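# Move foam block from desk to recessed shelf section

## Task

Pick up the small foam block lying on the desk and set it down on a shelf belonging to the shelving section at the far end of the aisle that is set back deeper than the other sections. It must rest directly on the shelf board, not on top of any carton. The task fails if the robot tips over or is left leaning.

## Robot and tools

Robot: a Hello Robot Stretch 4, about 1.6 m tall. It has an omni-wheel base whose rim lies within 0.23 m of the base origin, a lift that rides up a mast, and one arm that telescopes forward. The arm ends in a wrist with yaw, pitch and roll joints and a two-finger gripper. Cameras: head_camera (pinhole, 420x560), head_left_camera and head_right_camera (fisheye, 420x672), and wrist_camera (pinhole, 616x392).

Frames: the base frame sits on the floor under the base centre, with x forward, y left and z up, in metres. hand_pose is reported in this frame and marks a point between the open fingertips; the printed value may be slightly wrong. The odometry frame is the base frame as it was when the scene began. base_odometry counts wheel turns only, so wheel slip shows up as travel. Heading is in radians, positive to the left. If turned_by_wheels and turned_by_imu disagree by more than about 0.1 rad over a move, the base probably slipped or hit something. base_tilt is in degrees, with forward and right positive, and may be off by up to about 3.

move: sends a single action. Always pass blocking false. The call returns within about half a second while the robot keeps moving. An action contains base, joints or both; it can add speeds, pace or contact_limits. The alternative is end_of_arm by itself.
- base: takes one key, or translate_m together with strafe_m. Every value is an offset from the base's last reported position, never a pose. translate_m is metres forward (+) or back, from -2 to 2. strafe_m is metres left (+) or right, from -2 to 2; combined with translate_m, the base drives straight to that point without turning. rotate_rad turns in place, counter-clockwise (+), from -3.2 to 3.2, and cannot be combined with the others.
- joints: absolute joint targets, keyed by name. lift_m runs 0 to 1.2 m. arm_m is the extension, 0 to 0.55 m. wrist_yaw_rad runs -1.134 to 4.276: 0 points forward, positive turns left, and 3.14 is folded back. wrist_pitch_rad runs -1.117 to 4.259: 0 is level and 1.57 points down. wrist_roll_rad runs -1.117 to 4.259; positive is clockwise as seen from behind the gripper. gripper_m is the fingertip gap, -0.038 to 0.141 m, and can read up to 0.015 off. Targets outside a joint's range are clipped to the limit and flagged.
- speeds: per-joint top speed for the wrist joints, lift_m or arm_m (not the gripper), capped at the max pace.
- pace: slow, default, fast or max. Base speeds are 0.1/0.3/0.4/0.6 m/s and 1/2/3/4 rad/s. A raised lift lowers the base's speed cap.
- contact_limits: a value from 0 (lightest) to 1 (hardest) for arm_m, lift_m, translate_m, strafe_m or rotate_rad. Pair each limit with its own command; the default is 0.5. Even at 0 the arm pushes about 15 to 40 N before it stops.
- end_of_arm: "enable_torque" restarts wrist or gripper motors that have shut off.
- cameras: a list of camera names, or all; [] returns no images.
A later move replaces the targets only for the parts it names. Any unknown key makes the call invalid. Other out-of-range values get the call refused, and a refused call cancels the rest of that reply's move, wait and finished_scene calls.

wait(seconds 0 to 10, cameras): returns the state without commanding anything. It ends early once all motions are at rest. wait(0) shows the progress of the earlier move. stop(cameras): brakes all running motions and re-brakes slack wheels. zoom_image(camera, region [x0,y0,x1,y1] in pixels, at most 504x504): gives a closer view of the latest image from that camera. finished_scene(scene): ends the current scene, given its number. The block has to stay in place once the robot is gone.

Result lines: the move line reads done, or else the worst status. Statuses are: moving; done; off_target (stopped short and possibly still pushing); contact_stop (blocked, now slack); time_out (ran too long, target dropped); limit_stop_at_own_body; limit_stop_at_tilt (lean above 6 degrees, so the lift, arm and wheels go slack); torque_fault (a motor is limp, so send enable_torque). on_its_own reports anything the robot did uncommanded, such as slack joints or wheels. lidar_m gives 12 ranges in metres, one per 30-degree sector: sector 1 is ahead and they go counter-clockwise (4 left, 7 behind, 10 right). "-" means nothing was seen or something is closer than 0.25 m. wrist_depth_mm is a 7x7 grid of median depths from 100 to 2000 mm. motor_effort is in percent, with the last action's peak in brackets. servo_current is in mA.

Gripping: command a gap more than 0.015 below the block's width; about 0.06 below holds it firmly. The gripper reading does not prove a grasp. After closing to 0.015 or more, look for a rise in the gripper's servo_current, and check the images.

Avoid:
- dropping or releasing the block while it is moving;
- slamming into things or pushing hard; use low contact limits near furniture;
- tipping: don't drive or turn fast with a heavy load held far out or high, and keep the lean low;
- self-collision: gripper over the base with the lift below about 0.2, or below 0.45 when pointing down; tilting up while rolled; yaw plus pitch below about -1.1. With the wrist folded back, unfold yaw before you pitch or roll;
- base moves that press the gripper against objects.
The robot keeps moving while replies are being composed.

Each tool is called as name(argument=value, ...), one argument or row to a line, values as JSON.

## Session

move(
  blocking=false,
)

Scene clock: 0.00 s.
base_odometry: x=+0.000 y=+0.000 heading=+0.000
turned_by_wheels: +0.000
turned_by_imu: +0.000
base_tilt: forward=+0.3 right=+1.3
lidar_m: 2.07 2.07 2.46 1.38 1.39 1.68 2.12 2.13 1.58 1.40 1.41 2.39
base_status: not commanded
joint_positions: lift_m=+0.246 arm_m=+0.002 wrist_yaw_rad=+3.068 wrist_pitch_rad=+0.002 wrist_roll_rad=+0.000 gripper_m=+0.056
joint_status: not commanded
measured_speeds: all 0
motor_effort: lift_m=+20 arm_m=-4 wheel_0=+0 wheel_1=-1 wheel_2=+0
servo_current: wrist_yaw_rad=39 wrist_pitch_rad=46 wrist_roll_rad=26 gripper_m=39
hand_pose: x=-0.1080 y=+0.1084 z=+0.4236 quat_wxyz=(+0.037, -0.001, +0.000, +0.999) (m; base frame)
wrist_depth_mm: 135 139 - - - - - / 114 139 - - - - - / 117 140 - - - - - / 136 178 - - - - - / 1983 - - - - - - / 1430 1464 197 1255 1397 1537 1397 / 1025 878 1078 152 1042 1025 1098
pictures: head_camera, head_left_camera, head_right_camera, wrist_camera
camera_calibration:
wrist_camera: T_world_to_cam=[[0.121229, 0.991669, 0.0435412, -0.135586], [0.027947, 0.0404375, -0.998791, 0.474708], [-0.992231, 0.122299, -0.022812, 0.118862], [0, 0, 0, 1]] pos_world=[0.121109, 0.100724, 0.482749]

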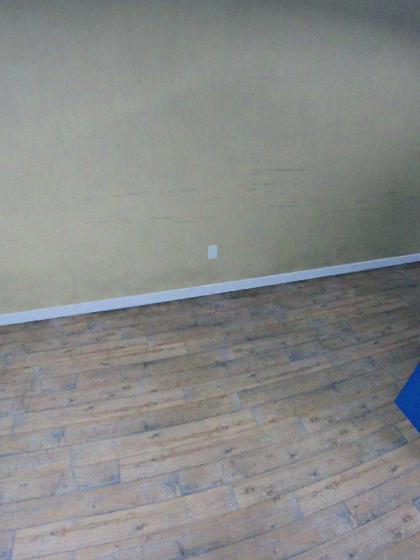

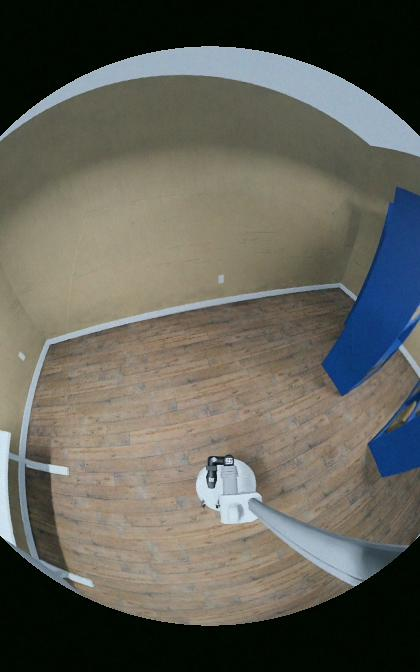

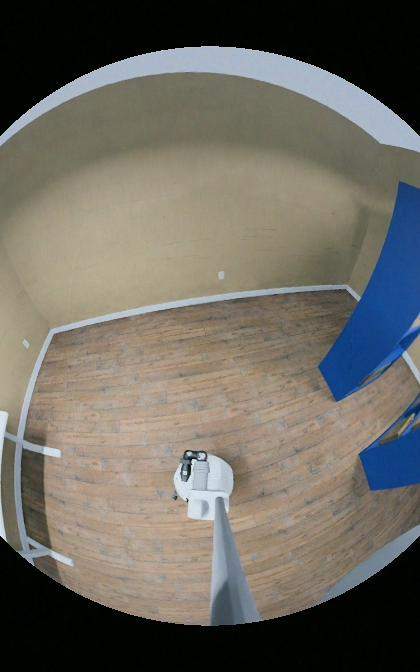

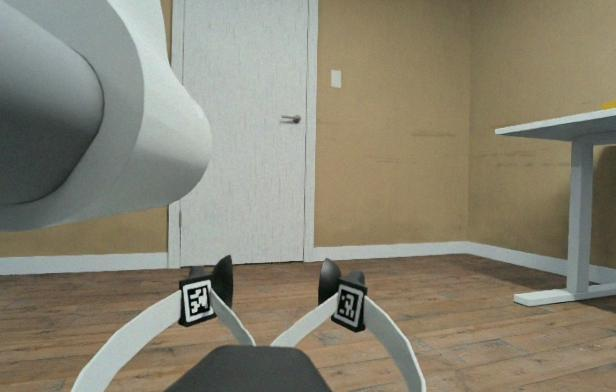

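move(
  blocking=false,
  base={"rotate_rad": 1.75},
  joints={"lift_m": 0.87, "wrist_yaw_rad": 0, "gripper_m": 0.138},
  cameras=[],
)

wait(
  seconds=5,
)

Scene clock: 9.50 s.
move: moving
base_odometry: x=+0.000 y=+0.000 heading=+0.261
turned_by_wheels: +0.261
turned_by_imu: +0.256
base_tilt: forward=+0.4 right=+1.5
lidar_m: 2.07 2.15 1.51 1.37 1.48 2.23 2.12 2.25 1.43 1.40 1.43 2.16
base_status: rotate_rad moving
joint_positions: lift_m=+0.285 arm_m=+0.002 wrist_yaw_rad=+2.464 wrist_pitch_rad=+0.002 wrist_roll_rad=+0.000 gripper_m=+0.076
joint_status: lift_m moving; wrist_yaw_rad moving; gripper_m moving
measured_speeds: translate_m=+0.000 strafe_m=+0.000 rotate_rad=+0.990 lift_m=+0.148 arm_m=+0.000 wrist_yaw_rad=-1.814 wrist_pitch_rad=+0.000 wrist_roll_rad=+0.000
motor_effort: lift_m=+26(27) arm_m=-4(4) wheel_0=-7(8) wheel_1=-5(7) wheel_2=-8(8)
servo_current: wrist_yaw_rad=65(130) wrist_pitch_rad=46(59) wrist_roll_rad=26(33) gripper_m=72(91)
hand_pose: x=+0.0032 y=+0.2488 z=+0.4625 quat_wxyz=(+0.332, -0.001, +0.000, +0.943) (m; base frame)
wrist_depth_mm: - - - - - - - / - - - - - - - / - - - - - - - / - - - - - - - / - - - - - - - / 1499 1430 199 1618 193 1618 1499 / 1098 946 1118 149 1008 1098 1160
pictures: none
No camera images: "cameras" was empty.

Scene clock: 12.37 s.
earlier move: done
base_odometry: x=+0.000 y=+0.000 heading=+1.750
turned_by_wheels: +1.489
turned_by_imu: +1.470
base_tilt: forward=+0.3 right=+1.3
lidar_m: 1.37 1.40 2.25 2.10 2.18 1.46 1.44 1.41 2.21 2.07 2.11 2.32
base_status: done
joint_positions: lift_m=+0.870 arm_m=+0.002 wrist_yaw_rad=+0.004 wrist_pitch_rad=+0.002 wrist_roll_rad=+0.000 gripper_m=+0.138
joint_status: all done
measured_speeds: all 0
motor_effort: lift_m=+24(27) arm_m=-4(4) wheel_0=-3(9) wheel_1=-1(8) wheel_2=+0(9)
servo_current: wrist_yaw_rad=26(130) wrist_pitch_rad=39(59) wrist_roll_rad=33(33) gripper_m=46(111)
hand_pose: x=+0.4619 y=-0.0864 z=+1.0473 quat_wxyz=(+1.000, +0.000, +0.001, +0.002) (m; base frame)
wrist_depth_mm: - - - - - - - / - - - - - - - / - - - - - - - / - - - - - - - / - - - - - - - / - 186 172 1537 201 - - / - - - - - - -
wait: 2.87 of 5 s (the move ended)
pictures: head_camera, head_left_camera, head_right_camera, wrist_camera
camera_calibration:
wrist_camera: T_world_to_cam=[[-0.0443924, -0.998067, 0.043499, -0.134042], [-0.0247458, -0.04243, -0.998793, 1.10678], [0.998708, -0.0454152, -0.0228144, -0.211671], [0, 0, 0, 1]] pos_world=[0.232835, -0.0964351, 1.10645]

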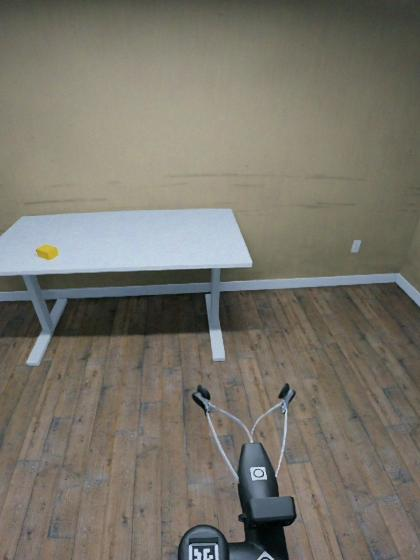

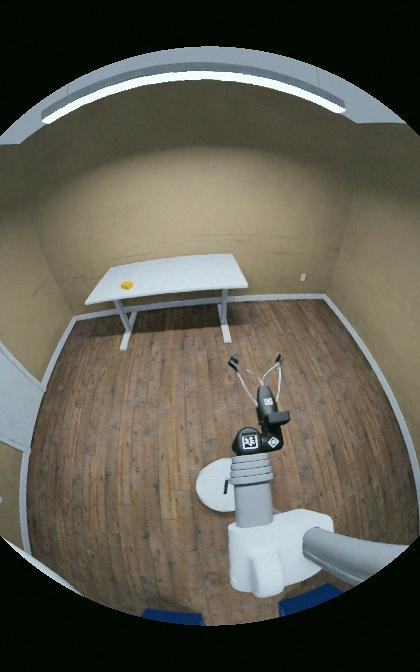

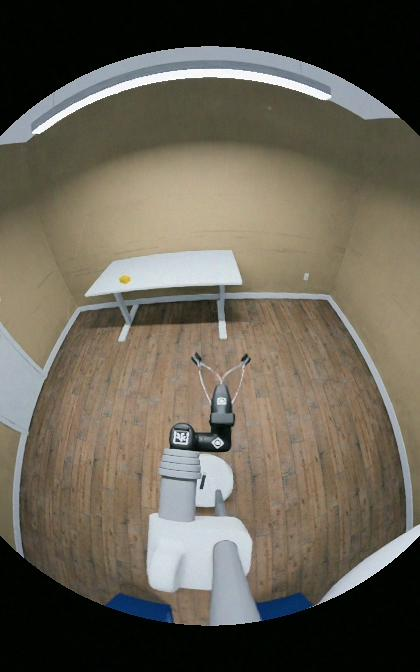

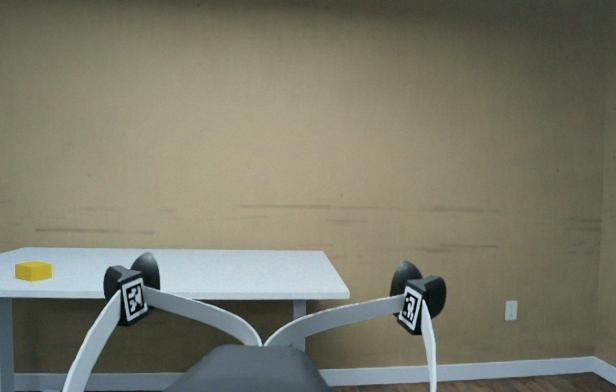

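move(
  blocking=false,
  base={"translate_m": 0.55, "strafe_m": 0.85},
  joints={"wrist_pitch_rad": 0.35},
  cameras=[],
)

wait(
  seconds=6,
  cameras=["head_camera","wrist_camera"],
)

Scene clock: 24.00 s.
move: moving
base_odometry: x=-0.030 y=+0.013 heading=+1.749
turned_by_wheels: +0.000
turned_by_imu: -0.001
base_tilt: forward=+0.3 right=+1.4
lidar_m: 1.35 1.39 2.22 2.08 2.17 1.49 1.43 1.43 2.25 2.10 2.16 2.33
base_status: translate_m moving; strafe_m moving
joint_positions: lift_m=+0.870 arm_m=+0.002 wrist_yaw_rad=+0.003 wrist_pitch_rad=+0.349 wrist_roll_rad=+0.000 gripper_m=+0.138
joint_status: wrist_pitch_rad moving
measured_speeds: translate_m=+0.068 strafe_m=+0.103 rotate_rad=-0.006 lift_m=+0.000 arm_m=+0.000 wrist_yaw_rad=+0.000 wrist_pitch_rad=+0.074 wrist_roll_rad=+0.000
motor_effort: lift_m=+24(24) arm_m=-4(4) wheel_0=-6(8) wheel_1=+8(9) wheel_2=-5(7)
servo_current: wrist_yaw_rad=33(46) wrist_pitch_rad=59(65) wrist_roll_rad=26(39) gripper_m=39(52)
hand_pose: x=+0.4445 y=-0.0865 z=+0.9493 quat_wxyz=(+0.985, +0.000, +0.173, +0.002) (m; base frame)
wrist_depth_mm: - - - - - - - / - - - - - - - / - - - - - - - / - - - - - - - / - - - - - - - / 1661 191 1537 1808 201 1756 1756 / 1397 1336 1430 - 1366 1430 1464
pictures: none
No camera images: "cameras" was empty.

Scene clock: 28.37 s.
earlier move: done
base_odometry: x=-0.934 y=+0.390 heading=+1.749
turned_by_wheels: +0.000
turned_by_imu: +0.003
base_tilt: forward=+0.3 right=+1.4
lidar_m: 0.79 0.78 1.41 1.26 1.33 1.80 1.98 2.04 3.09 2.86 1.18 0.81
base_status: done
joint_positions: lift_m=+0.870 arm_m=+0.002 wrist_yaw_rad=+0.003 wrist_pitch_rad=+0.350 wrist_roll_rad=+0.000 gripper_m=+0.138
joint_status: all done
measured_speeds: all 0
motor_effort: lift_m=+24(24) arm_m=-4(4) wheel_0=-3(8) wheel_1=+0(11) wheel_2=-1(7)
servo_current: wrist_yaw_rad=46(46) wrist_pitch_rad=26(65) wrist_roll_rad=26(39) gripper_m=46(59)
hand_pose: x=+0.4444 y=-0.0865 z=+0.9490 quat_wxyz=(+0.985, +0.000, +0.174, +0.002) (m; base frame)
wrist_depth_mm: - - - - - - - / - - - - - - - / - - - - - - - / - - - - - - - / - - - - - - - / 1576 187 177 - 198 1756 1661 / 1366 1366 1160 - 1397 1430 1397
wait: 4.37 of 6 s (the move ended)
pictures: head_camera, wrist_camera
camera_calibration:
wrist_camera: T_world_to_cam=[[-0.0269844, -0.997996, 0.0572284, -0.151381], [-0.363612, -0.0435283, -0.930533, 1.0939], [0.93116, -0.0459188, -0.361709, 0.15519], [0, 0, 0, 1]] pos_world=[0.249165, -0.0963355, 1.08271]

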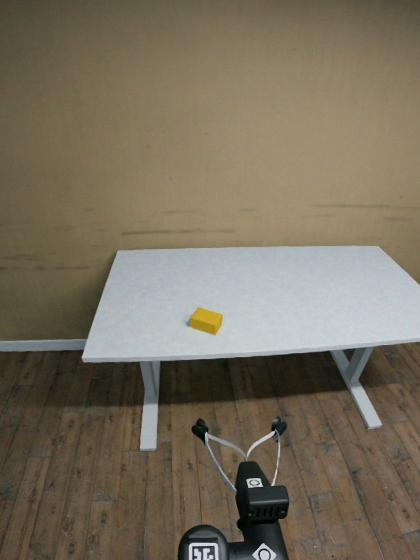

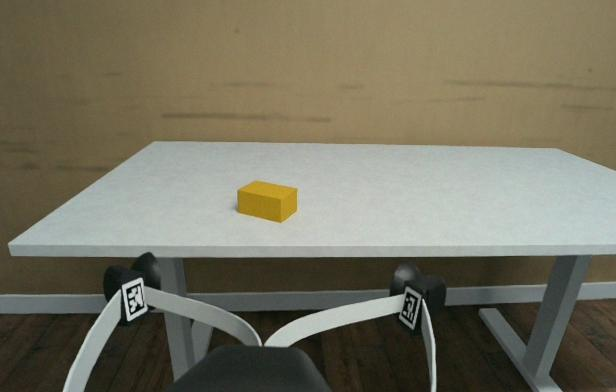

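zoom_image(
  camera="wrist_camera",
  region=[210, 150, 330, 250],
)

zoom_image(
  camera="head_camera",
  region=[160, 280, 260, 370],
)

Scaled by 4.200.

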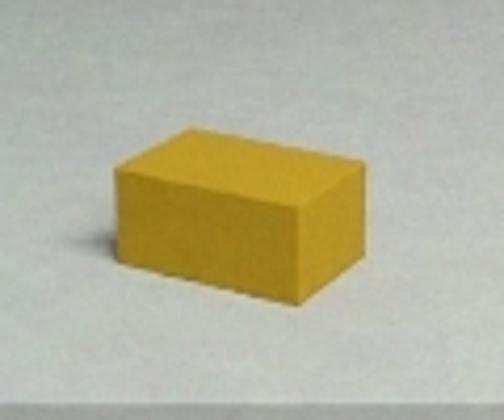

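Scaled by 5.040 from the camera's 420x560 image, which has a finer 1200x1600 frame.

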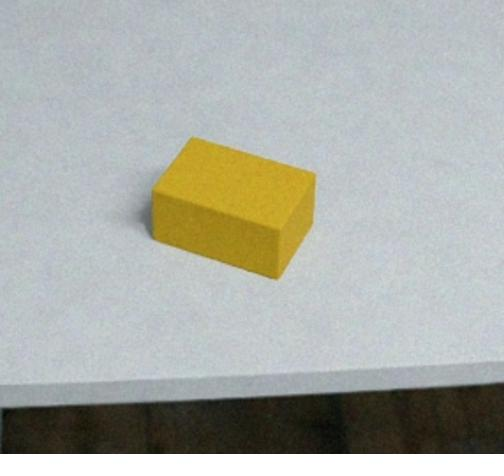

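move(
  blocking=false,
  base={"translate_m": 0.2, "strafe_m": -0.228},
  joints={"wrist_yaw_rad": 1.15, "arm_m": 0.35, "lift_m": 0.88},
  cameras=[],
)

wait(
  seconds=5,
  cameras=["head_camera","wrist_camera"],
)

Scene clock: 50.80 s.
move: moving
base_odometry: x=-0.914 y=+0.416 heading=+1.749
turned_by_wheels: +0.000
turned_by_imu: -0.001
base_tilt: forward=+0.3 right=+1.4
lidar_m: 0.76 0.80 1.44 1.33 1.36 1.81 2.00 2.05 3.04 2.85 1.20 0.81
base_status: translate_m moving; strafe_m moving
joint_positions: lift_m=+0.880 arm_m=+0.054 wrist_yaw_rad=+0.603 wrist_pitch_rad=+0.350 wrist_roll_rad=+0.000 gripper_m=+0.138
joint_status: lift_m moving; arm_m moving; wrist_yaw_rad moving
measured_speeds: translate_m=+0.082 strafe_m=-0.095 rotate_rad=-0.003 lift_m=+0.000 arm_m=+0.198 wrist_yaw_rad=+1.806 wrist_pitch_rad=+0.000 wrist_roll_rad=+0.000
motor_effort: lift_m=+23(25) arm_m=+8(9) wheel_0=+10(10) wheel_1=-4(6) wheel_2=-8(8)
servo_current: wrist_yaw_rad=111(117) wrist_pitch_rad=46(46) wrist_roll_rad=26(26) gripper_m=46(52)
hand_pose: x=+0.4981 y=+0.0815 z=+0.9590 quat_wxyz=(+0.940, -0.052, +0.166, +0.292) (m; base frame)
wrist_depth_mm: - 1576 - - - - - / - 1708 - - - - - / - 1808 - - - - - / - 1983 - - - - - / - 1983 1863 - - 585 - / 1537 189 1537 1708 198 - - / 1397 1366 1430 - 1430 1336 -
pictures: none
No camera images: "cameras" was empty.

Scene clock: 52.77 s.
earlier move: done
base_odometry: x=-0.745 y=+0.628 heading=+1.749
turned_by_wheels: +0.000
turned_by_imu: -0.001
base_tilt: forward=+0.3 right=+1.3
lidar_m: 0.56 0.62 0.84 1.51 1.58 2.11 2.17 2.35 2.78 2.63 0.94 0.65
base_status: done
joint_positions: lift_m=+0.880 arm_m=+0.350 wrist_yaw_rad=+1.146 wrist_pitch_rad=+0.350 wrist_roll_rad=+0.000 gripper_m=+0.138
joint_status: all done
measured_speeds: all 0
motor_effort: lift_m=+23(26) arm_m=+6(11) wheel_0=+1(11) wheel_1=-1(6) wheel_2=-1(9)
servo_current: wrist_yaw_rad=39(117) wrist_pitch_rad=46(59) wrist_roll_rad=33(33) gripper_m=46(52)
hand_pose: x=+0.7119 y=+0.2109 z=+0.9590 quat_wxyz=(+0.827, -0.094, +0.146, +0.534) (m; base frame)
wrist_depth_mm: - - - 1618 - - - / - - - - - - - / - - - - - - - / - - - - - - - / - - - - - - - / 1499 186 172 - 195 - - / 1397 1308 - - - - -
wait: 1.97 of 5 s (the move ended)
pictures: head_camera, wrist_camera
camera_calibration:
wrist_camera: T_world_to_cam=[[0.896947, -0.438414, 0.0572641, -0.623708], [-0.111227, -0.349092, -0.930464, 1.09809], [0.427919, 0.828207, -0.361881, 0.0974352], [0, 0, 0, 1]] pos_world=[0.639876, 0.0291967, 1.09271]

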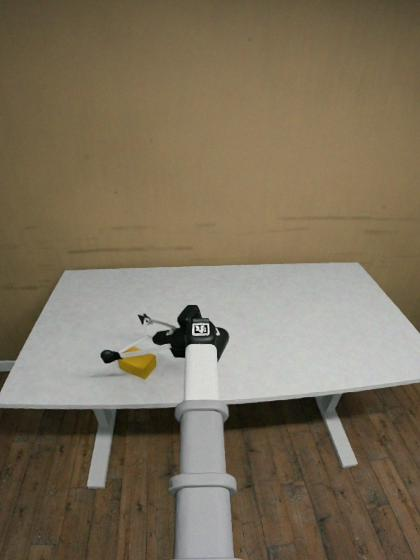

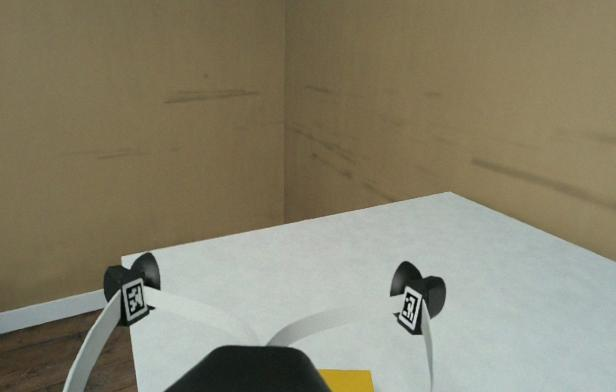

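move(
  blocking=false,
  joints={"arm_m": 0.405},
  cameras=[],
)

wait(
  seconds=1.5,
  cameras=[],
)

move(
  blocking=false,
  joints={"lift_m": 0.8},
  cameras=[],
)

wait(
  seconds=2,
  cameras=["head_camera","wrist_camera"],
)

Scene clock: 65.57 s.
move: moving
base_odometry: x=-0.745 y=+0.628 heading=+1.749
turned_by_wheels: +0.000
turned_by_imu: -0.001
base_tilt: forward=+0.5 right=+1.4
lidar_m: 0.59 0.64 0.83 1.52 1.60 2.12 2.16 2.33 2.79 2.61 0.93 0.63
base_status: not commanded
joint_positions: lift_m=+0.880 arm_m=+0.394 wrist_yaw_rad=+1.146 wrist_pitch_rad=+0.350 wrist_roll_rad=+0.000 gripper_m=+0.138
joint_status: arm_m moving
measured_speeds: translate_m=+0.000 strafe_m=+0.000 rotate_rad=+0.000 lift_m=+0.000 arm_m=+0.098 wrist_yaw_rad=+0.000 wrist_pitch_rad=+0.000 wrist_roll_rad=+0.000
motor_effort: lift_m=+23(23) arm_m=+10(10) wheel_0=+1(1) wheel_1=+0(1) wheel_2=-1(1)
servo_current: wrist_yaw_rad=33(39) wrist_pitch_rad=33(52) wrist_roll_rad=33(33) gripper_m=46(52)
hand_pose: x=+0.7563 y=+0.2109 z=+0.9590 quat_wxyz=(+0.827, -0.094, +0.146, +0.534) (m; base frame)
wrist_depth_mm: - - - 1618 - - - / - - - 1708 - - - / - - - 1808 - - - / - - - 1921 - - - / - - - - - - - / 1537 186 171 - 195 - - / 1397 - - - - - -
pictures: none
No camera images: "cameras" was empty.

Scene clock: 66.10 s.
earlier move: done
base_odometry: x=-0.745 y=+0.628 heading=+1.749
turned_by_wheels: +0.000
turned_by_imu: +0.000
base_tilt: forward=+0.3 right=+1.4
lidar_m: 0.58 0.62 0.83 1.52 1.59 2.09 2.16 2.33 2.82 2.64 0.91 0.65
base_status: not commanded
joint_positions: lift_m=+0.880 arm_m=+0.405 wrist_yaw_rad=+1.146 wrist_pitch_rad=+0.350 wrist_roll_rad=+0.000 gripper_m=+0.138
joint_status: all done
measured_speeds: all 0
motor_effort: lift_m=+23(23) arm_m=+7(10) wheel_0=+1(1) wheel_1=+0(1) wheel_2=-1(1)
servo_current: wrist_yaw_rad=39(39) wrist_pitch_rad=39(52) wrist_roll_rad=33(33) gripper_m=52(52)
hand_pose: x=+0.7669 y=+0.2109 z=+0.9590 quat_wxyz=(+0.827, -0.094, +0.146, +0.534) (m; base frame)
wrist_depth_mm: - - - 1576 - - - / - - - 1708 - - - / - - - 1756 - - - / - - - - - - - / - - - - - - - / 1537 187 172 - 195 - - / 1366 - - - - - -
wait: 0.53 of 1.5 s (the move ended)
pictures: none
No camera images: "cameras" was empty.

Scene clock: 66.60 s.
move: moving
base_odometry: x=-0.745 y=+0.628 heading=+1.749
turned_by_wheels: +0.000
turned_by_imu: +0.000
base_tilt: forward=+0.4 right=+1.3
lidar_m: 0.60 0.61 0.81 1.53 1.59 2.10 2.16 2.32 2.82 2.62 0.93 0.65
base_status: not commanded
joint_positions: lift_m=+0.841 arm_m=+0.405 wrist_yaw_rad=+1.146 wrist_pitch_rad=+0.350 wrist_roll_rad=+0.000 gripper_m=+0.138
joint_status: lift_m moving
measured_speeds: translate_m=+0.000 strafe_m=+0.000 rotate_rad=+0.000 lift_m=-0.149 arm_m=+0.000 wrist_yaw_rad=+0.000 wrist_pitch_rad=+0.000 wrist_roll_rad=+0.000
motor_effort: lift_m=+12(22) arm_m=+7(7) wheel_0=+1(1) wheel_1=-1(1) wheel_2=-1(1)
servo_current: wrist_yaw_rad=52(52) wrist_pitch_rad=39(46) wrist_roll_rad=20(39) gripper_m=46(46)
hand_pose: x=+0.7669 y=+0.2109 z=+0.9205 quat_wxyz=(+0.827, -0.094, +0.146, +0.534) (m; base frame)
wrist_depth_mm: - - - 1618 - - - / - - - 1708 - - - / - - - 1756 - - - / - - - - - - - / - - - - - - - / 1537 186 171 - 195 - - / 1366 - - - - - -
pictures: none
No camera images: "cameras" was empty.

Scene clock: 67.40 s.
earlier move: done
base_odometry: x=-0.745 y=+0.628 heading=+1.749
turned_by_wheels: +0.000
turned_by_imu: +0.000
base_tilt: forward=+0.4 right=+1.2
lidar_m: 0.61 0.61 0.82 1.53 1.57 2.09 2.17 2.36 2.79 2.64 0.95 0.64
base_status: not commanded
joint_positions: lift_m=+0.800 arm_m=+0.405 wrist_yaw_rad=+1.146 wrist_pitch_rad=+0.350 wrist_roll_rad=+0.000 gripper_m=+0.138
joint_status: all done
measured_speeds: all 0
motor_effort: lift_m=+15(22) arm_m=+7(7) wheel_0=+1(1) wheel_1=+0(1) wheel_2=-1(1)
servo_current: wrist_yaw_rad=46(52) wrist_pitch_rad=39(52) wrist_roll_rad=26(39) gripper_m=46(52)
hand_pose: x=+0.7669 y=+0.2109 z=+0.8798 quat_wxyz=(+0.827, -0.094, +0.146, +0.534) (m; base frame)
wrist_depth_mm: - - - 1618 - - - / - - - 1708 - - - / - - - 1808 - - - / - - - - - - - / - - - - - - - / 1464 186 172 - 196 - - / 1308 - - - - - -
wait: 0.80 of 2 s (the move ended)
pictures: head_camera, wrist_camera
camera_calibration:
wrist_camera: T_world_to_cam=[[0.896947, -0.438414, 0.0572641, -0.668504], [-0.111227, -0.349092, -0.930464, 1.03052], [0.427919, 0.828207, -0.361881, 0.0452387], [0, 0, 0, 1]] pos_world=[0.694876, 0.0291967, 1.01351]

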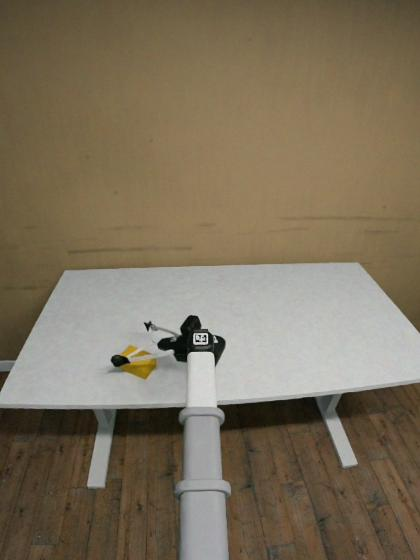

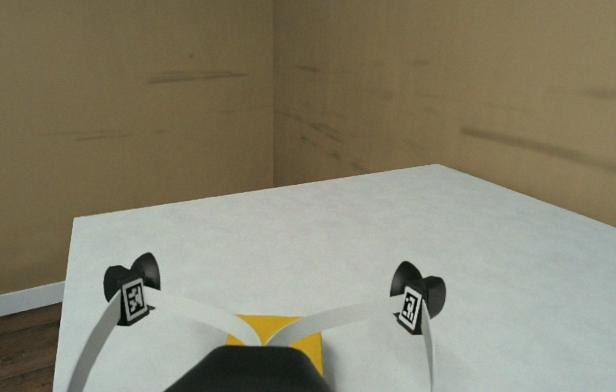

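move(
  blocking=false,
  joints={"lift_m": 0.728},
  pace="slow",
  contact_limits={"lift_m": 0.15},
  cameras=[],
)

wait(
  seconds=2,
  cameras=["wrist_camera"],
)

Scene clock: 75.00 s.
move: moving
base_odometry: x=-0.745 y=+0.628 heading=+1.749
turned_by_wheels: +0.000
turned_by_imu: -0.001
base_tilt: forward=+0.2 right=+1.6
lidar_m: 0.61 0.60 0.81 1.53 1.56 2.09 2.17 2.31 2.83 2.63 0.94 0.63
base_status: not commanded
joint_positions: lift_m=+0.774 arm_m=+0.405 wrist_yaw_rad=+1.146 wrist_pitch_rad=+0.350 wrist_roll_rad=+0.000 gripper_m=+0.138
joint_status: lift_m moving
measured_speeds: translate_m=+0.000 strafe_m=+0.000 rotate_rad=+0.000 lift_m=-0.099 arm_m=+0.000 wrist_yaw_rad=+0.000 wrist_pitch_rad=+0.000 wrist_roll_rad=+0.000
motor_effort: lift_m=+14(15) arm_m=+7(7) wheel_0=+1(1) wheel_1=+0(1) wheel_2=-1(1)
servo_current: wrist_yaw_rad=39(39) wrist_pitch_rad=59(59) wrist_roll_rad=26(33) gripper_m=39(52)
contact_limits: lift_m 0.15
hand_pose: x=+0.7669 y=+0.2109 z=+0.8536 quat_wxyz=(+0.827, -0.094, +0.146, +0.534) (m; base frame)
wrist_depth_mm: - - - 1576 - - - / - - - 1661 - - - / - - - 1808 - - - / - - - - - - - / - - - - - - - / 1397 186 177 263 195 - - / 1255 - - - - - -
pictures: none
No camera images: "cameras" was empty.

Scene clock: 76.00 s.
earlier move: done
base_odometry: x=-0.745 y=+0.628 heading=+1.749
turned_by_wheels: +0.000
turned_by_imu: +0.000
base_tilt: forward=+0.4 right=+1.3
lidar_m: 0.58 0.63 0.84 1.51 1.58 2.11 2.16 2.34 2.80 2.64 0.91 0.65
base_status: not commanded
joint_positions: lift_m=+0.728 arm_m=+0.405 wrist_yaw_rad=+1.146 wrist_pitch_rad=+0.350 wrist_roll_rad=+0.000 gripper_m=+0.138
joint_status: all done
measured_speeds: all 0
motor_effort: lift_m=+14(15) arm_m=+7(7) wheel_0=+1(1) wheel_1=-1(1) wheel_2=-1(1)
servo_current: wrist_yaw_rad=33(46) wrist_pitch_rad=26(59) wrist_roll_rad=26(33) gripper_m=46(52)
contact_limits: lift_m 0.15
hand_pose: x=+0.7669 y=+0.2109 z=+0.8078 quat_wxyz=(+0.827, -0.094, +0.146, +0.534) (m; base frame)
wrist_depth_mm: - - - 1576 - - - / - - - 1708 - - - / - - - - - - - / - - - - - - - / - - 224 226 - - - / - 185 184 186 195 - - / - - 167 - - - -
wait: 1.00 of 2 s (the move ended)
pictures: wrist_camera
camera_calibration:
wrist_camera: T_world_to_cam=[[0.896947, -0.438414, 0.0572641, -0.664381], [-0.111227, -0.349092, -0.930464, 0.963523], [0.427919, 0.828207, -0.361881, 0.0191833], [0, 0, 0, 1]] pos_world=[0.694876, 0.0291967, 0.941511]

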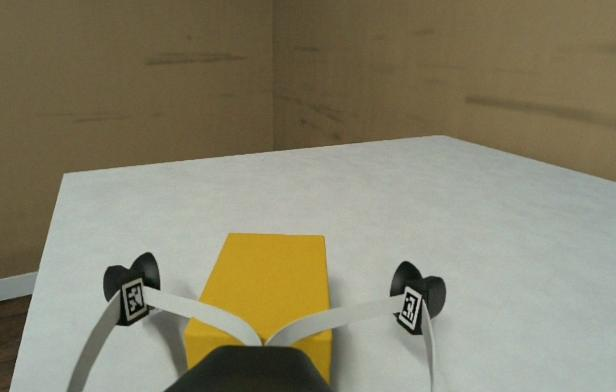

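move(
  blocking=false,
  joints={"gripper_m": 0.025},
  cameras=[],
)

wait(
  seconds=3,
  cameras=["wrist_camera"],
)

move(
  blocking=false,
  joints={"lift_m": 0.88},
  cameras=[],
)

wait(
  seconds=1.5,
  cameras=["wrist_camera"],
)

Scene clock: 82.73 s.
move: moving
base_odometry: x=-0.745 y=+0.628 heading=+1.749
turned_by_wheels: +0.000
turned_by_imu: -0.001
base_tilt: forward=+0.3 right=+1.3
lidar_m: 0.61 0.61 0.84 1.52 1.59 2.11 2.15 2.34 2.81 2.62 0.92 0.63
base_status: not commanded
joint_positions: lift_m=+0.728 arm_m=+0.405 wrist_yaw_rad=+1.146 wrist_pitch_rad=+0.350 wrist_roll_rad=+0.000 gripper_m=+0.125
joint_status: gripper_m moving
measured_speeds: all 0
motor_effort: lift_m=+14(14) arm_m=+7(7) wheel_0=+1(1) wheel_1=+0(1) wheel_2=-1(1)
servo_current: wrist_yaw_rad=39(46) wrist_pitch_rad=33(46) wrist_roll_rad=26(33) gripper_m=117(117)
contact_limits: lift_m 0.15
hand_pose: x=+0.7669 y=+0.2109 z=+0.8078 quat_wxyz=(+0.827, -0.094, +0.146, +0.534) (m; base frame)
wrist_depth_mm: - - - 1618 - - - / - - - 1708 - - - / - - - - - - - / - - - - - - - / - - 224 227 - - - / - 189 183 186 195 - - / - - 167 132 - - -
pictures: none
No camera images: "cameras" was empty.

Scene clock: 84.30 s.
earlier move: done
base_odometry: x=-0.745 y=+0.628 heading=+1.749
turned_by_wheels: +0.000
turned_by_imu: +0.000
base_tilt: forward=+0.4 right=+1.4
lidar_m: 0.60 0.62 0.85 1.53 1.58 2.11 2.16 2.32 2.82 2.64 0.94 0.66
base_status: not commanded
joint_positions: lift_m=+0.728 arm_m=+0.405 wrist_yaw_rad=+1.147 wrist_pitch_rad=+0.350 wrist_roll_rad=+0.000 gripper_m=+0.026
joint_status: all done
measured_speeds: all 0
motor_effort: lift_m=+14(14) arm_m=+7(7) wheel_0=+1(1) wheel_1=-1(1) wheel_2=-1(1)
servo_current: wrist_yaw_rad=39(46) wrist_pitch_rad=39(52) wrist_roll_rad=20(39) gripper_m=104(208)
contact_limits: lift_m 0.15
hand_pose: x=+0.7668 y=+0.2110 z=+0.8078 quat_wxyz=(+0.827, -0.094, +0.146, +0.534) (m; base frame)
wrist_depth_mm: - - - 1618 - - - / - - - 1661 - - - / - - - - - - - / - - - - - - - / - - 214 216 - - - / 1336 175 185 180 185 - - / - - 152 150 - - -
wait: 1.57 of 3 s (the move ended)
pictures: wrist_camera
camera_calibration:
wrist_camera: T_world_to_cam=[[0.897091, -0.438123, 0.0572362, -0.664421], [-0.111143, -0.34913, -0.93046, 0.963497], [0.427638, 0.828346, -0.361896, 0.0193055], [0, 0, 0, 1]] pos_world=[0.694876, 0.0292963, 0.941511]

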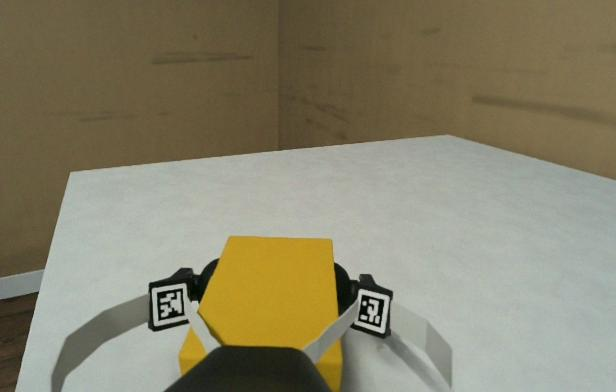

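Scene clock: 84.80 s.
move: moving
base_odometry: x=-0.745 y=+0.628 heading=+1.749
turned_by_wheels: +0.000
turned_by_imu: +0.000
base_tilt: forward=+0.4 right=+1.5
lidar_m: 0.59 0.62 0.84 1.52 1.58 2.12 2.15 2.32 2.82 2.63 0.96 0.63
base_status: not commanded
joint_positions: lift_m=+0.767 arm_m=+0.405 wrist_yaw_rad=+1.147 wrist_pitch_rad=+0.350 wrist_roll_rad=+0.000 gripper_m=+0.026
joint_status: lift_m moving
measured_speeds: translate_m=+0.000 strafe_m=+0.000 rotate_rad=+0.000 lift_m=+0.149 arm_m=+0.000 wrist_yaw_rad=+0.000 wrist_pitch_rad=+0.000 wrist_roll_rad=+0.000
motor_effort: lift_m=+25(27) arm_m=+7(7) wheel_0=+1(1) wheel_1=+0(1) wheel_2=-1(1)
servo_current: wrist_yaw_rad=46(46) wrist_pitch_rad=39(52) wrist_roll_rad=26(33) gripper_m=98(111)
hand_pose: x=+0.7668 y=+0.2109 z=+0.8462 quat_wxyz=(+0.827, -0.094, +0.146, +0.534) (m; base frame)
wrist_depth_mm: - - - 1618 - - - / - - - 1708 - - - / - - - 1808 - - - / - - - - - - - / - - 214 216 - - - / 1397 175 185 180 185 - - / 1229 - 152 150 - - -
pictures: none
No camera images: "cameras" was empty.

Scene clock: 86.00 s.
earlier move: done
base_odometry: x=-0.745 y=+0.628 heading=+1.749
turned_by_wheels: +0.000
turned_by_imu: +0.000
base_tilt: forward=+0.3 right=+1.3
lidar_m: 0.58 0.62 0.83 1.52 1.59 2.07 2.17 2.35 2.80 2.63 0.94 0.63
base_status: not commanded
joint_positions: lift_m=+0.880 arm_m=+0.405 wrist_yaw_rad=+1.147 wrist_pitch_rad=+0.350 wrist_roll_rad=+0.000 gripper_m=+0.026
joint_status: all done
measured_speeds: all 0
motor_effort: lift_m=+24(27) arm_m=+7(7) wheel_0=+1(1) wheel_1=+0(1) wheel_2=-1(1)
servo_current: wrist_yaw_rad=26(46) wrist_pitch_rad=39(52) wrist_roll_rad=26(33) gripper_m=111(111)
hand_pose: x=+0.7668 y=+0.2109 z=+0.9589 quat_wxyz=(+0.827, -0.094, +0.146, +0.534) (m; base frame)
wrist_depth_mm: - - - 1618 - - - / - - - 1708 - - - / - - - 1808 - - - / - - - 1921 - - - / - - 214 216 - - - / 1499 178 185 180 185 - - / 1366 - 152 150 - - -
wait: 1.20 of 1.5 s (the move ended)
pictures: wrist_camera
camera_calibration:
wrist_camera: T_world_to_cam=[[0.897098, -0.438103, 0.0572756, -0.673123], [-0.111143, -0.349226, -0.930424, 1.10415], [0.427624, 0.828316, -0.361982, 0.0741296], [0, 0, 0, 1]] pos_world=[0.694876, 0.0292962, 1.09271]

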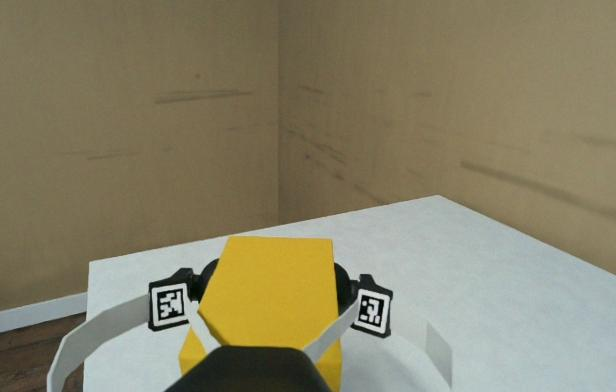

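move(
  blocking=false,
  base={"translate_m": -0.6, "strafe_m": -0.6},
  joints={"arm_m": 0.002, "wrist_yaw_rad": 0},
  cameras=[],
)

wait(
  seconds=6,
  cameras=[],
)

move(
  blocking=false,
  base={"rotate_rad": 3.14},
  cameras=[],
)

wait(
  seconds=6,
)

Scene clock: 96.13 s.
move: moving
base_odometry: x=-0.718 y=+0.608 heading=+1.750
turned_by_wheels: +0.000
turned_by_imu: +0.000
base_tilt: forward=+0.4 right=+1.5
lidar_m: 0.60 0.66 0.87 1.54 1.59 2.17 2.14 2.27 2.79 2.60 0.98 0.68
base_status: translate_m moving; strafe_m moving
joint_positions: lift_m=+0.880 arm_m=+0.353 wrist_yaw_rad=+0.548 wrist_pitch_rad=+0.350 wrist_roll_rad=+0.000 gripper_m=+0.026
joint_status: arm_m moving; wrist_yaw_rad moving
measured_speeds: translate_m=-0.091 strafe_m=-0.091 rotate_rad=-0.001 lift_m=+0.000 arm_m=-0.198 wrist_yaw_rad=-1.792 wrist_pitch_rad=+0.000 wrist_roll_rad=+0.000
motor_effort: lift_m=+24(24) arm_m=-6(8) wheel_0=+5(6) wheel_1=-7(10) wheel_2=+5(9)
servo_current: wrist_yaw_rad=117(117) wrist_pitch_rad=59(59) wrist_roll_rad=26(33) gripper_m=104(111)
hand_pose: x=+0.8005 y=+0.0666 z=+0.9589 quat_wxyz=(+0.948, -0.047, +0.168, +0.267) (m; base frame)
wrist_depth_mm: - - - - - - - / 1464 - - - - - - / 1576 - - - - - - / 1661 - - - - - - / - - 214 216 - - - / - 175 185 180 185 - - / - - 152 150 - - -
pictures: none
No camera images: "cameras" was empty.

Scene clock: 99.90 s.
earlier move: done
base_odometry: x=-0.048 y=+0.144 heading=+1.750
turned_by_wheels: +0.000
turned_by_imu: -0.003
base_tilt: forward=+0.3 right=+1.5
lidar_m: 1.21 1.26 1.67 2.11 2.17 1.63 1.57 1.57 2.22 2.08 2.13 2.17
base_status: done
joint_positions: lift_m=+0.880 arm_m=+0.002 wrist_yaw_rad=+0.003 wrist_pitch_rad=+0.350 wrist_roll_rad=+0.000 gripper_m=+0.026
joint_status: all done
measured_speeds: all 0
motor_effort: lift_m=+24(24) arm_m=-6(10) wheel_0=+3(6) wheel_1=-1(11) wheel_2=+0(9)
servo_current: wrist_yaw_rad=33(117) wrist_pitch_rad=33(59) wrist_roll_rad=26(39) gripper_m=104(111)
hand_pose: x=+0.4446 y=-0.0865 z=+0.9590 quat_wxyz=(+0.985, +0.000, +0.174, +0.002) (m; base frame)
wrist_depth_mm: - - - - - - - / - - - - - - - / - - - - - - - / - - - - - - - / - 1921 237 229 - - - / 1618 183 186 180 185 1708 1756 / 1366 1336 152 150 1366 1366 1499
wait: 3.77 of 6 s (the move ended)
pictures: none
No camera images: "cameras" was empty.

Scene clock: 100.40 s.
move: moving
base_odometry: x=-0.048 y=+0.144 heading=+2.005
turned_by_wheels: +0.256
turned_by_imu: +0.252
base_tilt: forward=+0.3 right=+1.3
lidar_m: 1.20 1.39 2.12 2.10 2.37 1.57 1.59 1.72 2.08 2.08 2.32 1.22
base_status: rotate_rad moving
joint_positions: lift_m=+0.880 arm_m=+0.002 wrist_yaw_rad=+0.003 wrist_pitch_rad=+0.350 wrist_roll_rad=+0.000 gripper_m=+0.026
joint_status: not commanded
measured_speeds: translate_m=-0.002 strafe_m=+0.000 rotate_rad=+0.970 lift_m=+0.000 arm_m=+0.000 wrist_yaw_rad=+0.000 wrist_pitch_rad=+0.000 wrist_roll_rad=+0.000
motor_effort: lift_m=+24(24) arm_m=-6(7) wheel_0=-7(8) wheel_1=-6(7) wheel_2=-7(8)
servo_current: wrist_yaw_rad=39(52) wrist_pitch_rad=33(46) wrist_roll_rad=20(33) gripper_m=104(111)
hand_pose: x=+0.4446 y=-0.0866 z=+0.9590 quat_wxyz=(+0.985, +0.000, +0.174, +0.002) (m; base frame)
wrist_depth_mm: - - - - - - - / - - - - - - - / - - - - - - - / - - - - - - - / - - - 229 1983 - - / 1618 180 185 180 186 1756 1756 / 1336 1336 151 150 1366 1366 1499
pictures: none
No camera images: "cameras" was empty.

Scene clock: 102.80 s.
earlier move: done
base_odometry: x=-0.048 y=+0.144 heading=-1.394
turned_by_wheels: +2.884
turned_by_imu: +2.847
base_tilt: forward=+0.3 right=+1.5
lidar_m: 1.55 1.56 2.24 2.10 2.16 2.23 1.22 1.25 1.66 2.08 2.15 1.65
base_status: done
joint_positions: lift_m=+0.880 arm_m=+0.002 wrist_yaw_rad=+0.003 wrist_pitch_rad=+0.350 wrist_roll_rad=+0.000 gripper_m=+0.026
joint_status: not commanded
measured_speeds: all 0
motor_effort: lift_m=+23(24) arm_m=-7(7) wheel_0=-2(8) wheel_1=+0(7) wheel_2=+1(9)
servo_current: wrist_yaw_rad=39(52) wrist_pitch_rad=33(52) wrist_roll_rad=26(33) gripper_m=98(111)
hand_pose: x=+0.4446 y=-0.0866 z=+0.9590 quat_wxyz=(+0.985, +0.000, +0.174, +0.002) (m; base frame)
wrist_depth_mm: - 1430 - - - - - / - 1661 - - - - - / - - - - - - - / - - - - - - - / - - 1863 226 - - - / 1661 177 185 180 186 1756 1756 / 1336 1366 151 150 1366 1336 1464
wait: 2.40 of 6 s (the move ended)
pictures: head_camera, head_left_camera, head_right_camera, wrist_camera
camera_calibration:
wrist_camera: T_world_to_cam=[[-0.0270592, -0.997992, 0.057272, -0.151973], [-0.36391, -0.0435271, -0.930417, 1.10327], [0.931041, -0.0460182, -0.362001, 0.158868], [0, 0, 0, 1]] pos_world=[0.249465, -0.0963354, 1.09271]

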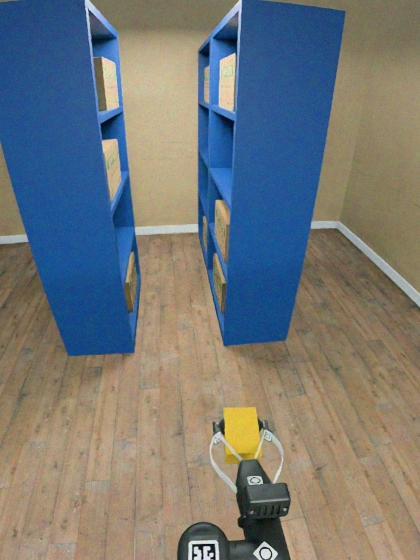

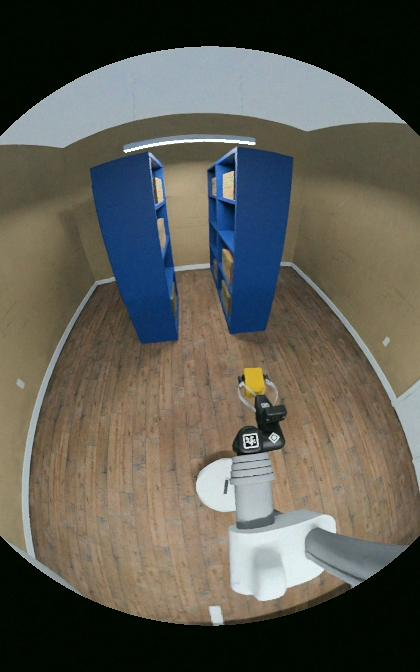

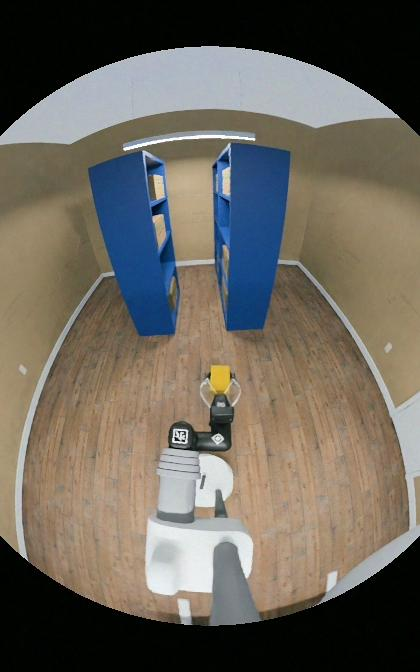

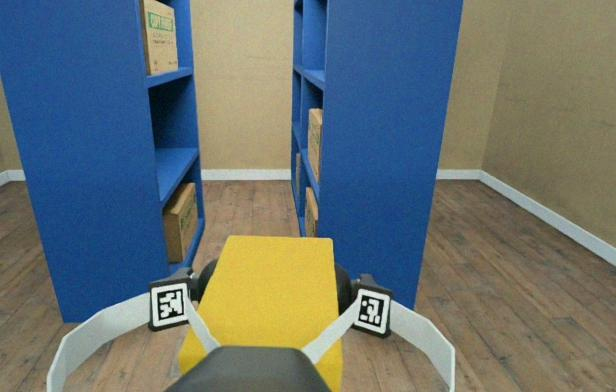

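zoom_image(
  camera="head_left_camera",
  region=[80, 130, 310, 350],
)

zoom_image(
  camera="head_camera",
  region=[60, 0, 340, 360],
)

Scaled by 2.191 from the camera's 420x672 image, which has a finer 600x960 frame.

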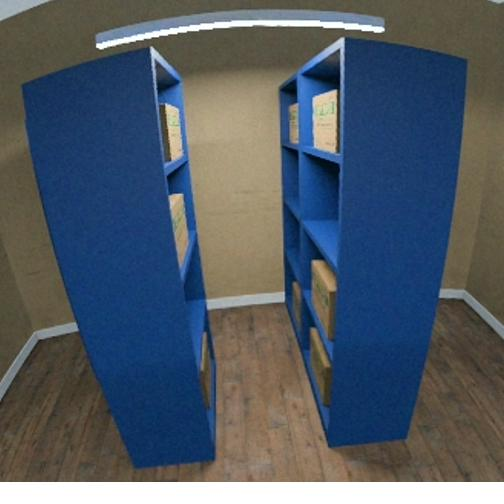

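Scaled by 1.400 from the camera's 420x560 image, which has a finer 1200x1600 frame.

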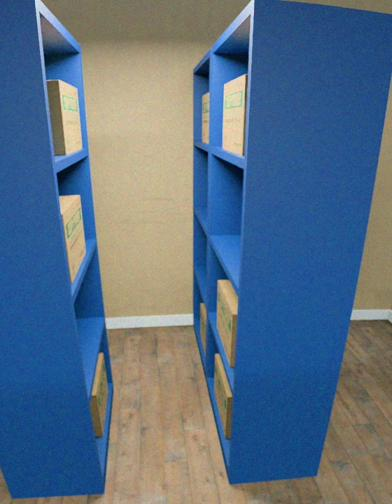

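move(
  blocking=false,
  base={"rotate_rad": 0.1},
  cameras=[],
)

wait(
  seconds=2,
  cameras=[],
)

move(
  blocking=false,
  base={"translate_m": 0.85, "strafe_m": -0.047},
  cameras=[],
)

wait(
  seconds=6,
)

Scene clock: 126.80 s.
move: moving
base_odometry: x=-0.048 y=+0.144 heading=-1.294
turned_by_wheels: +0.100
turned_by_imu: +0.097
base_tilt: forward=+0.1 right=+1.4
lidar_m: 1.56 1.60 2.16 2.07 2.20 1.29 1.23 1.29 2.17 2.09 2.21 1.59
base_status: rotate_rad moving
joint_positions: lift_m=+0.880 arm_m=+0.002 wrist_yaw_rad=+0.003 wrist_pitch_rad=+0.350 wrist_roll_rad=+0.000 gripper_m=+0.026
joint_status: not commanded
measured_speeds: all 0
motor_effort: lift_m=+23(23) arm_m=-6(7) wheel_0=-2(5) wheel_1=-1(6) wheel_2=-2(7)
servo_current: wrist_yaw_rad=39(39) wrist_pitch_rad=46(52) wrist_roll_rad=26(33) gripper_m=104(111)
hand_pose: x=+0.4445 y=-0.0866 z=+0.9590 quat_wxyz=(+0.985, +0.000, +0.174, +0.002) (m; base frame)
wrist_depth_mm: - - - - - - - / - - - - - - - / - - - - 1708 - - / - - - - - - - / - - 224 229 - - - / 1618 178 186 180 184 1756 1756 / 1308 1336 152 150 1366 1366 1499
pictures: none
No camera images: "cameras" was empty.

Scene clock: 127.03 s.
earlier move: done
base_odometry: x=-0.048 y=+0.144 heading=-1.294
turned_by_wheels: +0.000
turned_by_imu: +0.000
base_tilt: forward=+0.4 right=+1.5
lidar_m: 1.56 1.59 2.16 2.09 2.18 1.32 1.24 1.30 2.16 2.09 2.21 1.58
base_status: done
joint_positions: lift_m=+0.880 arm_m=+0.002 wrist_yaw_rad=+0.003 wrist_pitch_rad=+0.350 wrist_roll_rad=+0.000 gripper_m=+0.026
joint_status: not commanded
measured_speeds: all 0
motor_effort: lift_m=+23(23) arm_m=-6(7) wheel_0=-2(5) wheel_1=-2(6) wheel_2=-2(7)
servo_current: wrist_yaw_rad=33(46) wrist_pitch_rad=46(52) wrist_roll_rad=26(33) gripper_m=104(111)
hand_pose: x=+0.4445 y=-0.0866 z=+0.9590 quat_wxyz=(+0.985, +0.000, +0.174, +0.002) (m; base frame)
wrist_depth_mm: - - - - - - - / - - - - - - - / - - - - 1708 - - / - - - - - - - / - - 224 229 - - - / 1661 178 186 180 184 1756 1756 / 1336 1366 152 150 1366 1336 1464
wait: 0.23 of 2 s (the move ended)
pictures: none
No camera images: "cameras" was empty.

Scene clock: 127.53 s.
move: moving
base_odometry: x=-0.041 y=+0.112 heading=-1.294
turned_by_wheels: +0.000
turned_by_imu: +0.000
base_tilt: forward=+0.2 right=+1.3
lidar_m: 1.51 1.56 2.17 2.11 2.20 1.33 1.27 1.34 2.17 2.08 2.19 1.56
base_status: translate_m moving; strafe_m moving
joint_positions: lift_m=+0.880 arm_m=+0.002 wrist_yaw_rad=+0.003 wrist_pitch_rad=+0.350 wrist_roll_rad=+0.000 gripper_m=+0.026
joint_status: not commanded
measured_speeds: translate_m=+0.124 strafe_m=-0.005 rotate_rad=-0.003 lift_m=+0.000 arm_m=+0.000 wrist_yaw_rad=+0.000 wrist_pitch_rad=+0.000 wrist_roll_rad=+0.000
motor_effort: lift_m=+23(23) arm_m=-6(6) wheel_0=+8(8) wheel_1=+4(6) wheel_2=-7(10)
servo_current: wrist_yaw_rad=33(46) wrist_pitch_rad=46(46) wrist_roll_rad=26(33) gripper_m=98(117)
hand_pose: x=+0.4445 y=-0.0866 z=+0.9590 quat_wxyz=(+0.985, +0.000, +0.174, +0.002) (m; base frame)
wrist_depth_mm: - - - - - - - / - - - - - - - / - - - - 1366 - - / - - - - - - - / - - 225 229 - - - / 1661 178 185 180 185 1756 1756 / 1336 1366 152 150 1366 1366 1464
pictures: none
No camera images: "cameras" was empty.

Scene clock: 131.37 s.
earlier move: done
base_odometry: x=+0.139 y=-0.687 heading=-1.294
turned_by_wheels: +0.000
turned_by_imu: -0.002
base_tilt: forward=+0.3 right=+1.3
lidar_m: 1.05 0.75 0.97 2.14 2.25 3.02 2.45 2.19 2.15 2.06 0.99 0.74
base_status: done
joint_positions: lift_m=+0.880 arm_m=+0.002 wrist_yaw_rad=+0.003 wrist_pitch_rad=+0.350 wrist_roll_rad=+0.000 gripper_m=+0.026
joint_status: not commanded
measured_speeds: all 0
motor_effort: lift_m=+23(24) arm_m=-6(7) wheel_0=+1(8) wheel_1=+2(7) wheel_2=-1(11)
servo_current: wrist_yaw_rad=33(52) wrist_pitch_rad=46(52) wrist_roll_rad=26(33) gripper_m=104(117)
hand_pose: x=+0.4445 y=-0.0866 z=+0.9590 quat_wxyz=(+0.985, +0.000, +0.174, +0.002) (m; base frame)
wrist_depth_mm: - - - - - - - / - - - - - - - / 1336 - - - 1060 - - / - - - - 891 - - / - - 237 230 809 - - / - 179 185 180 185 - - / - 1118 152 150 - - -
wait: 3.83 of 6 s (the move ended)
pictures: head_camera, head_left_camera, head_right_camera, wrist_camera
camera_calibration:
wrist_camera: T_world_to_cam=[[-0.0271524, -0.997987, 0.0573078, -0.152091], [-0.363914, -0.0435265, -0.930415, 1.10322], [0.931037, -0.0461181, -0.362, 0.158946], [0, 0, 0, 1]] pos_world=[0.249365, -0.0964352, 1.09271]

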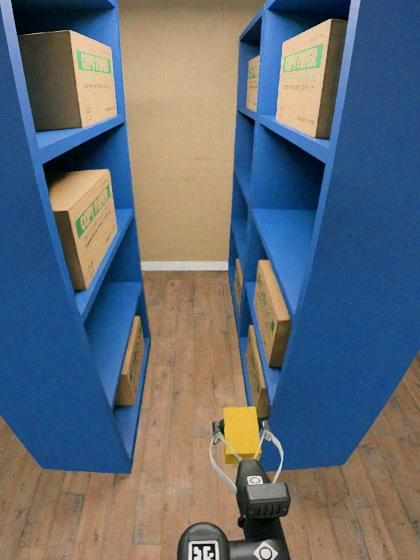

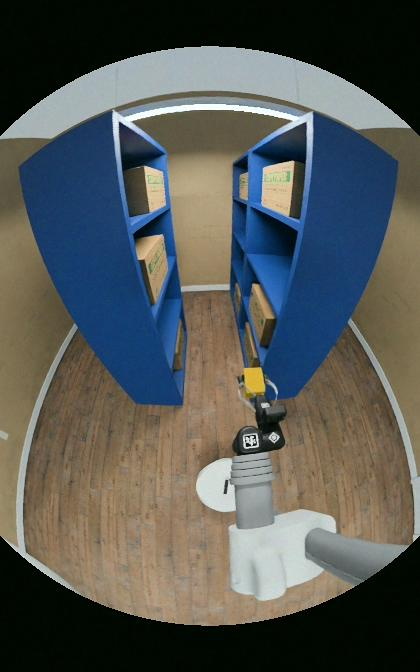

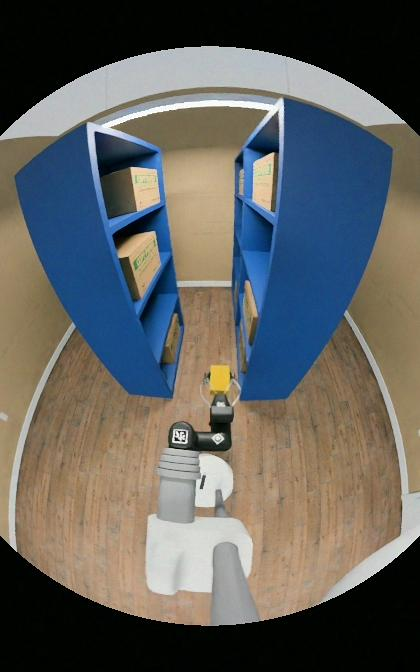

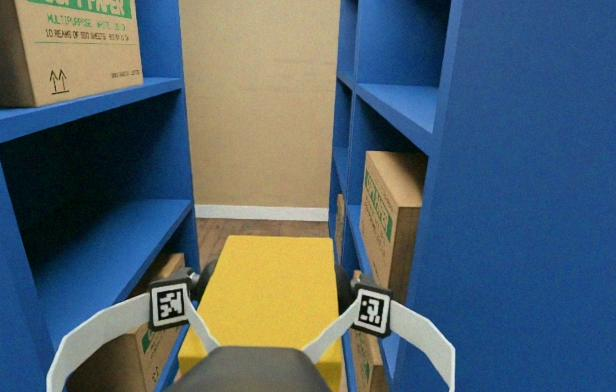

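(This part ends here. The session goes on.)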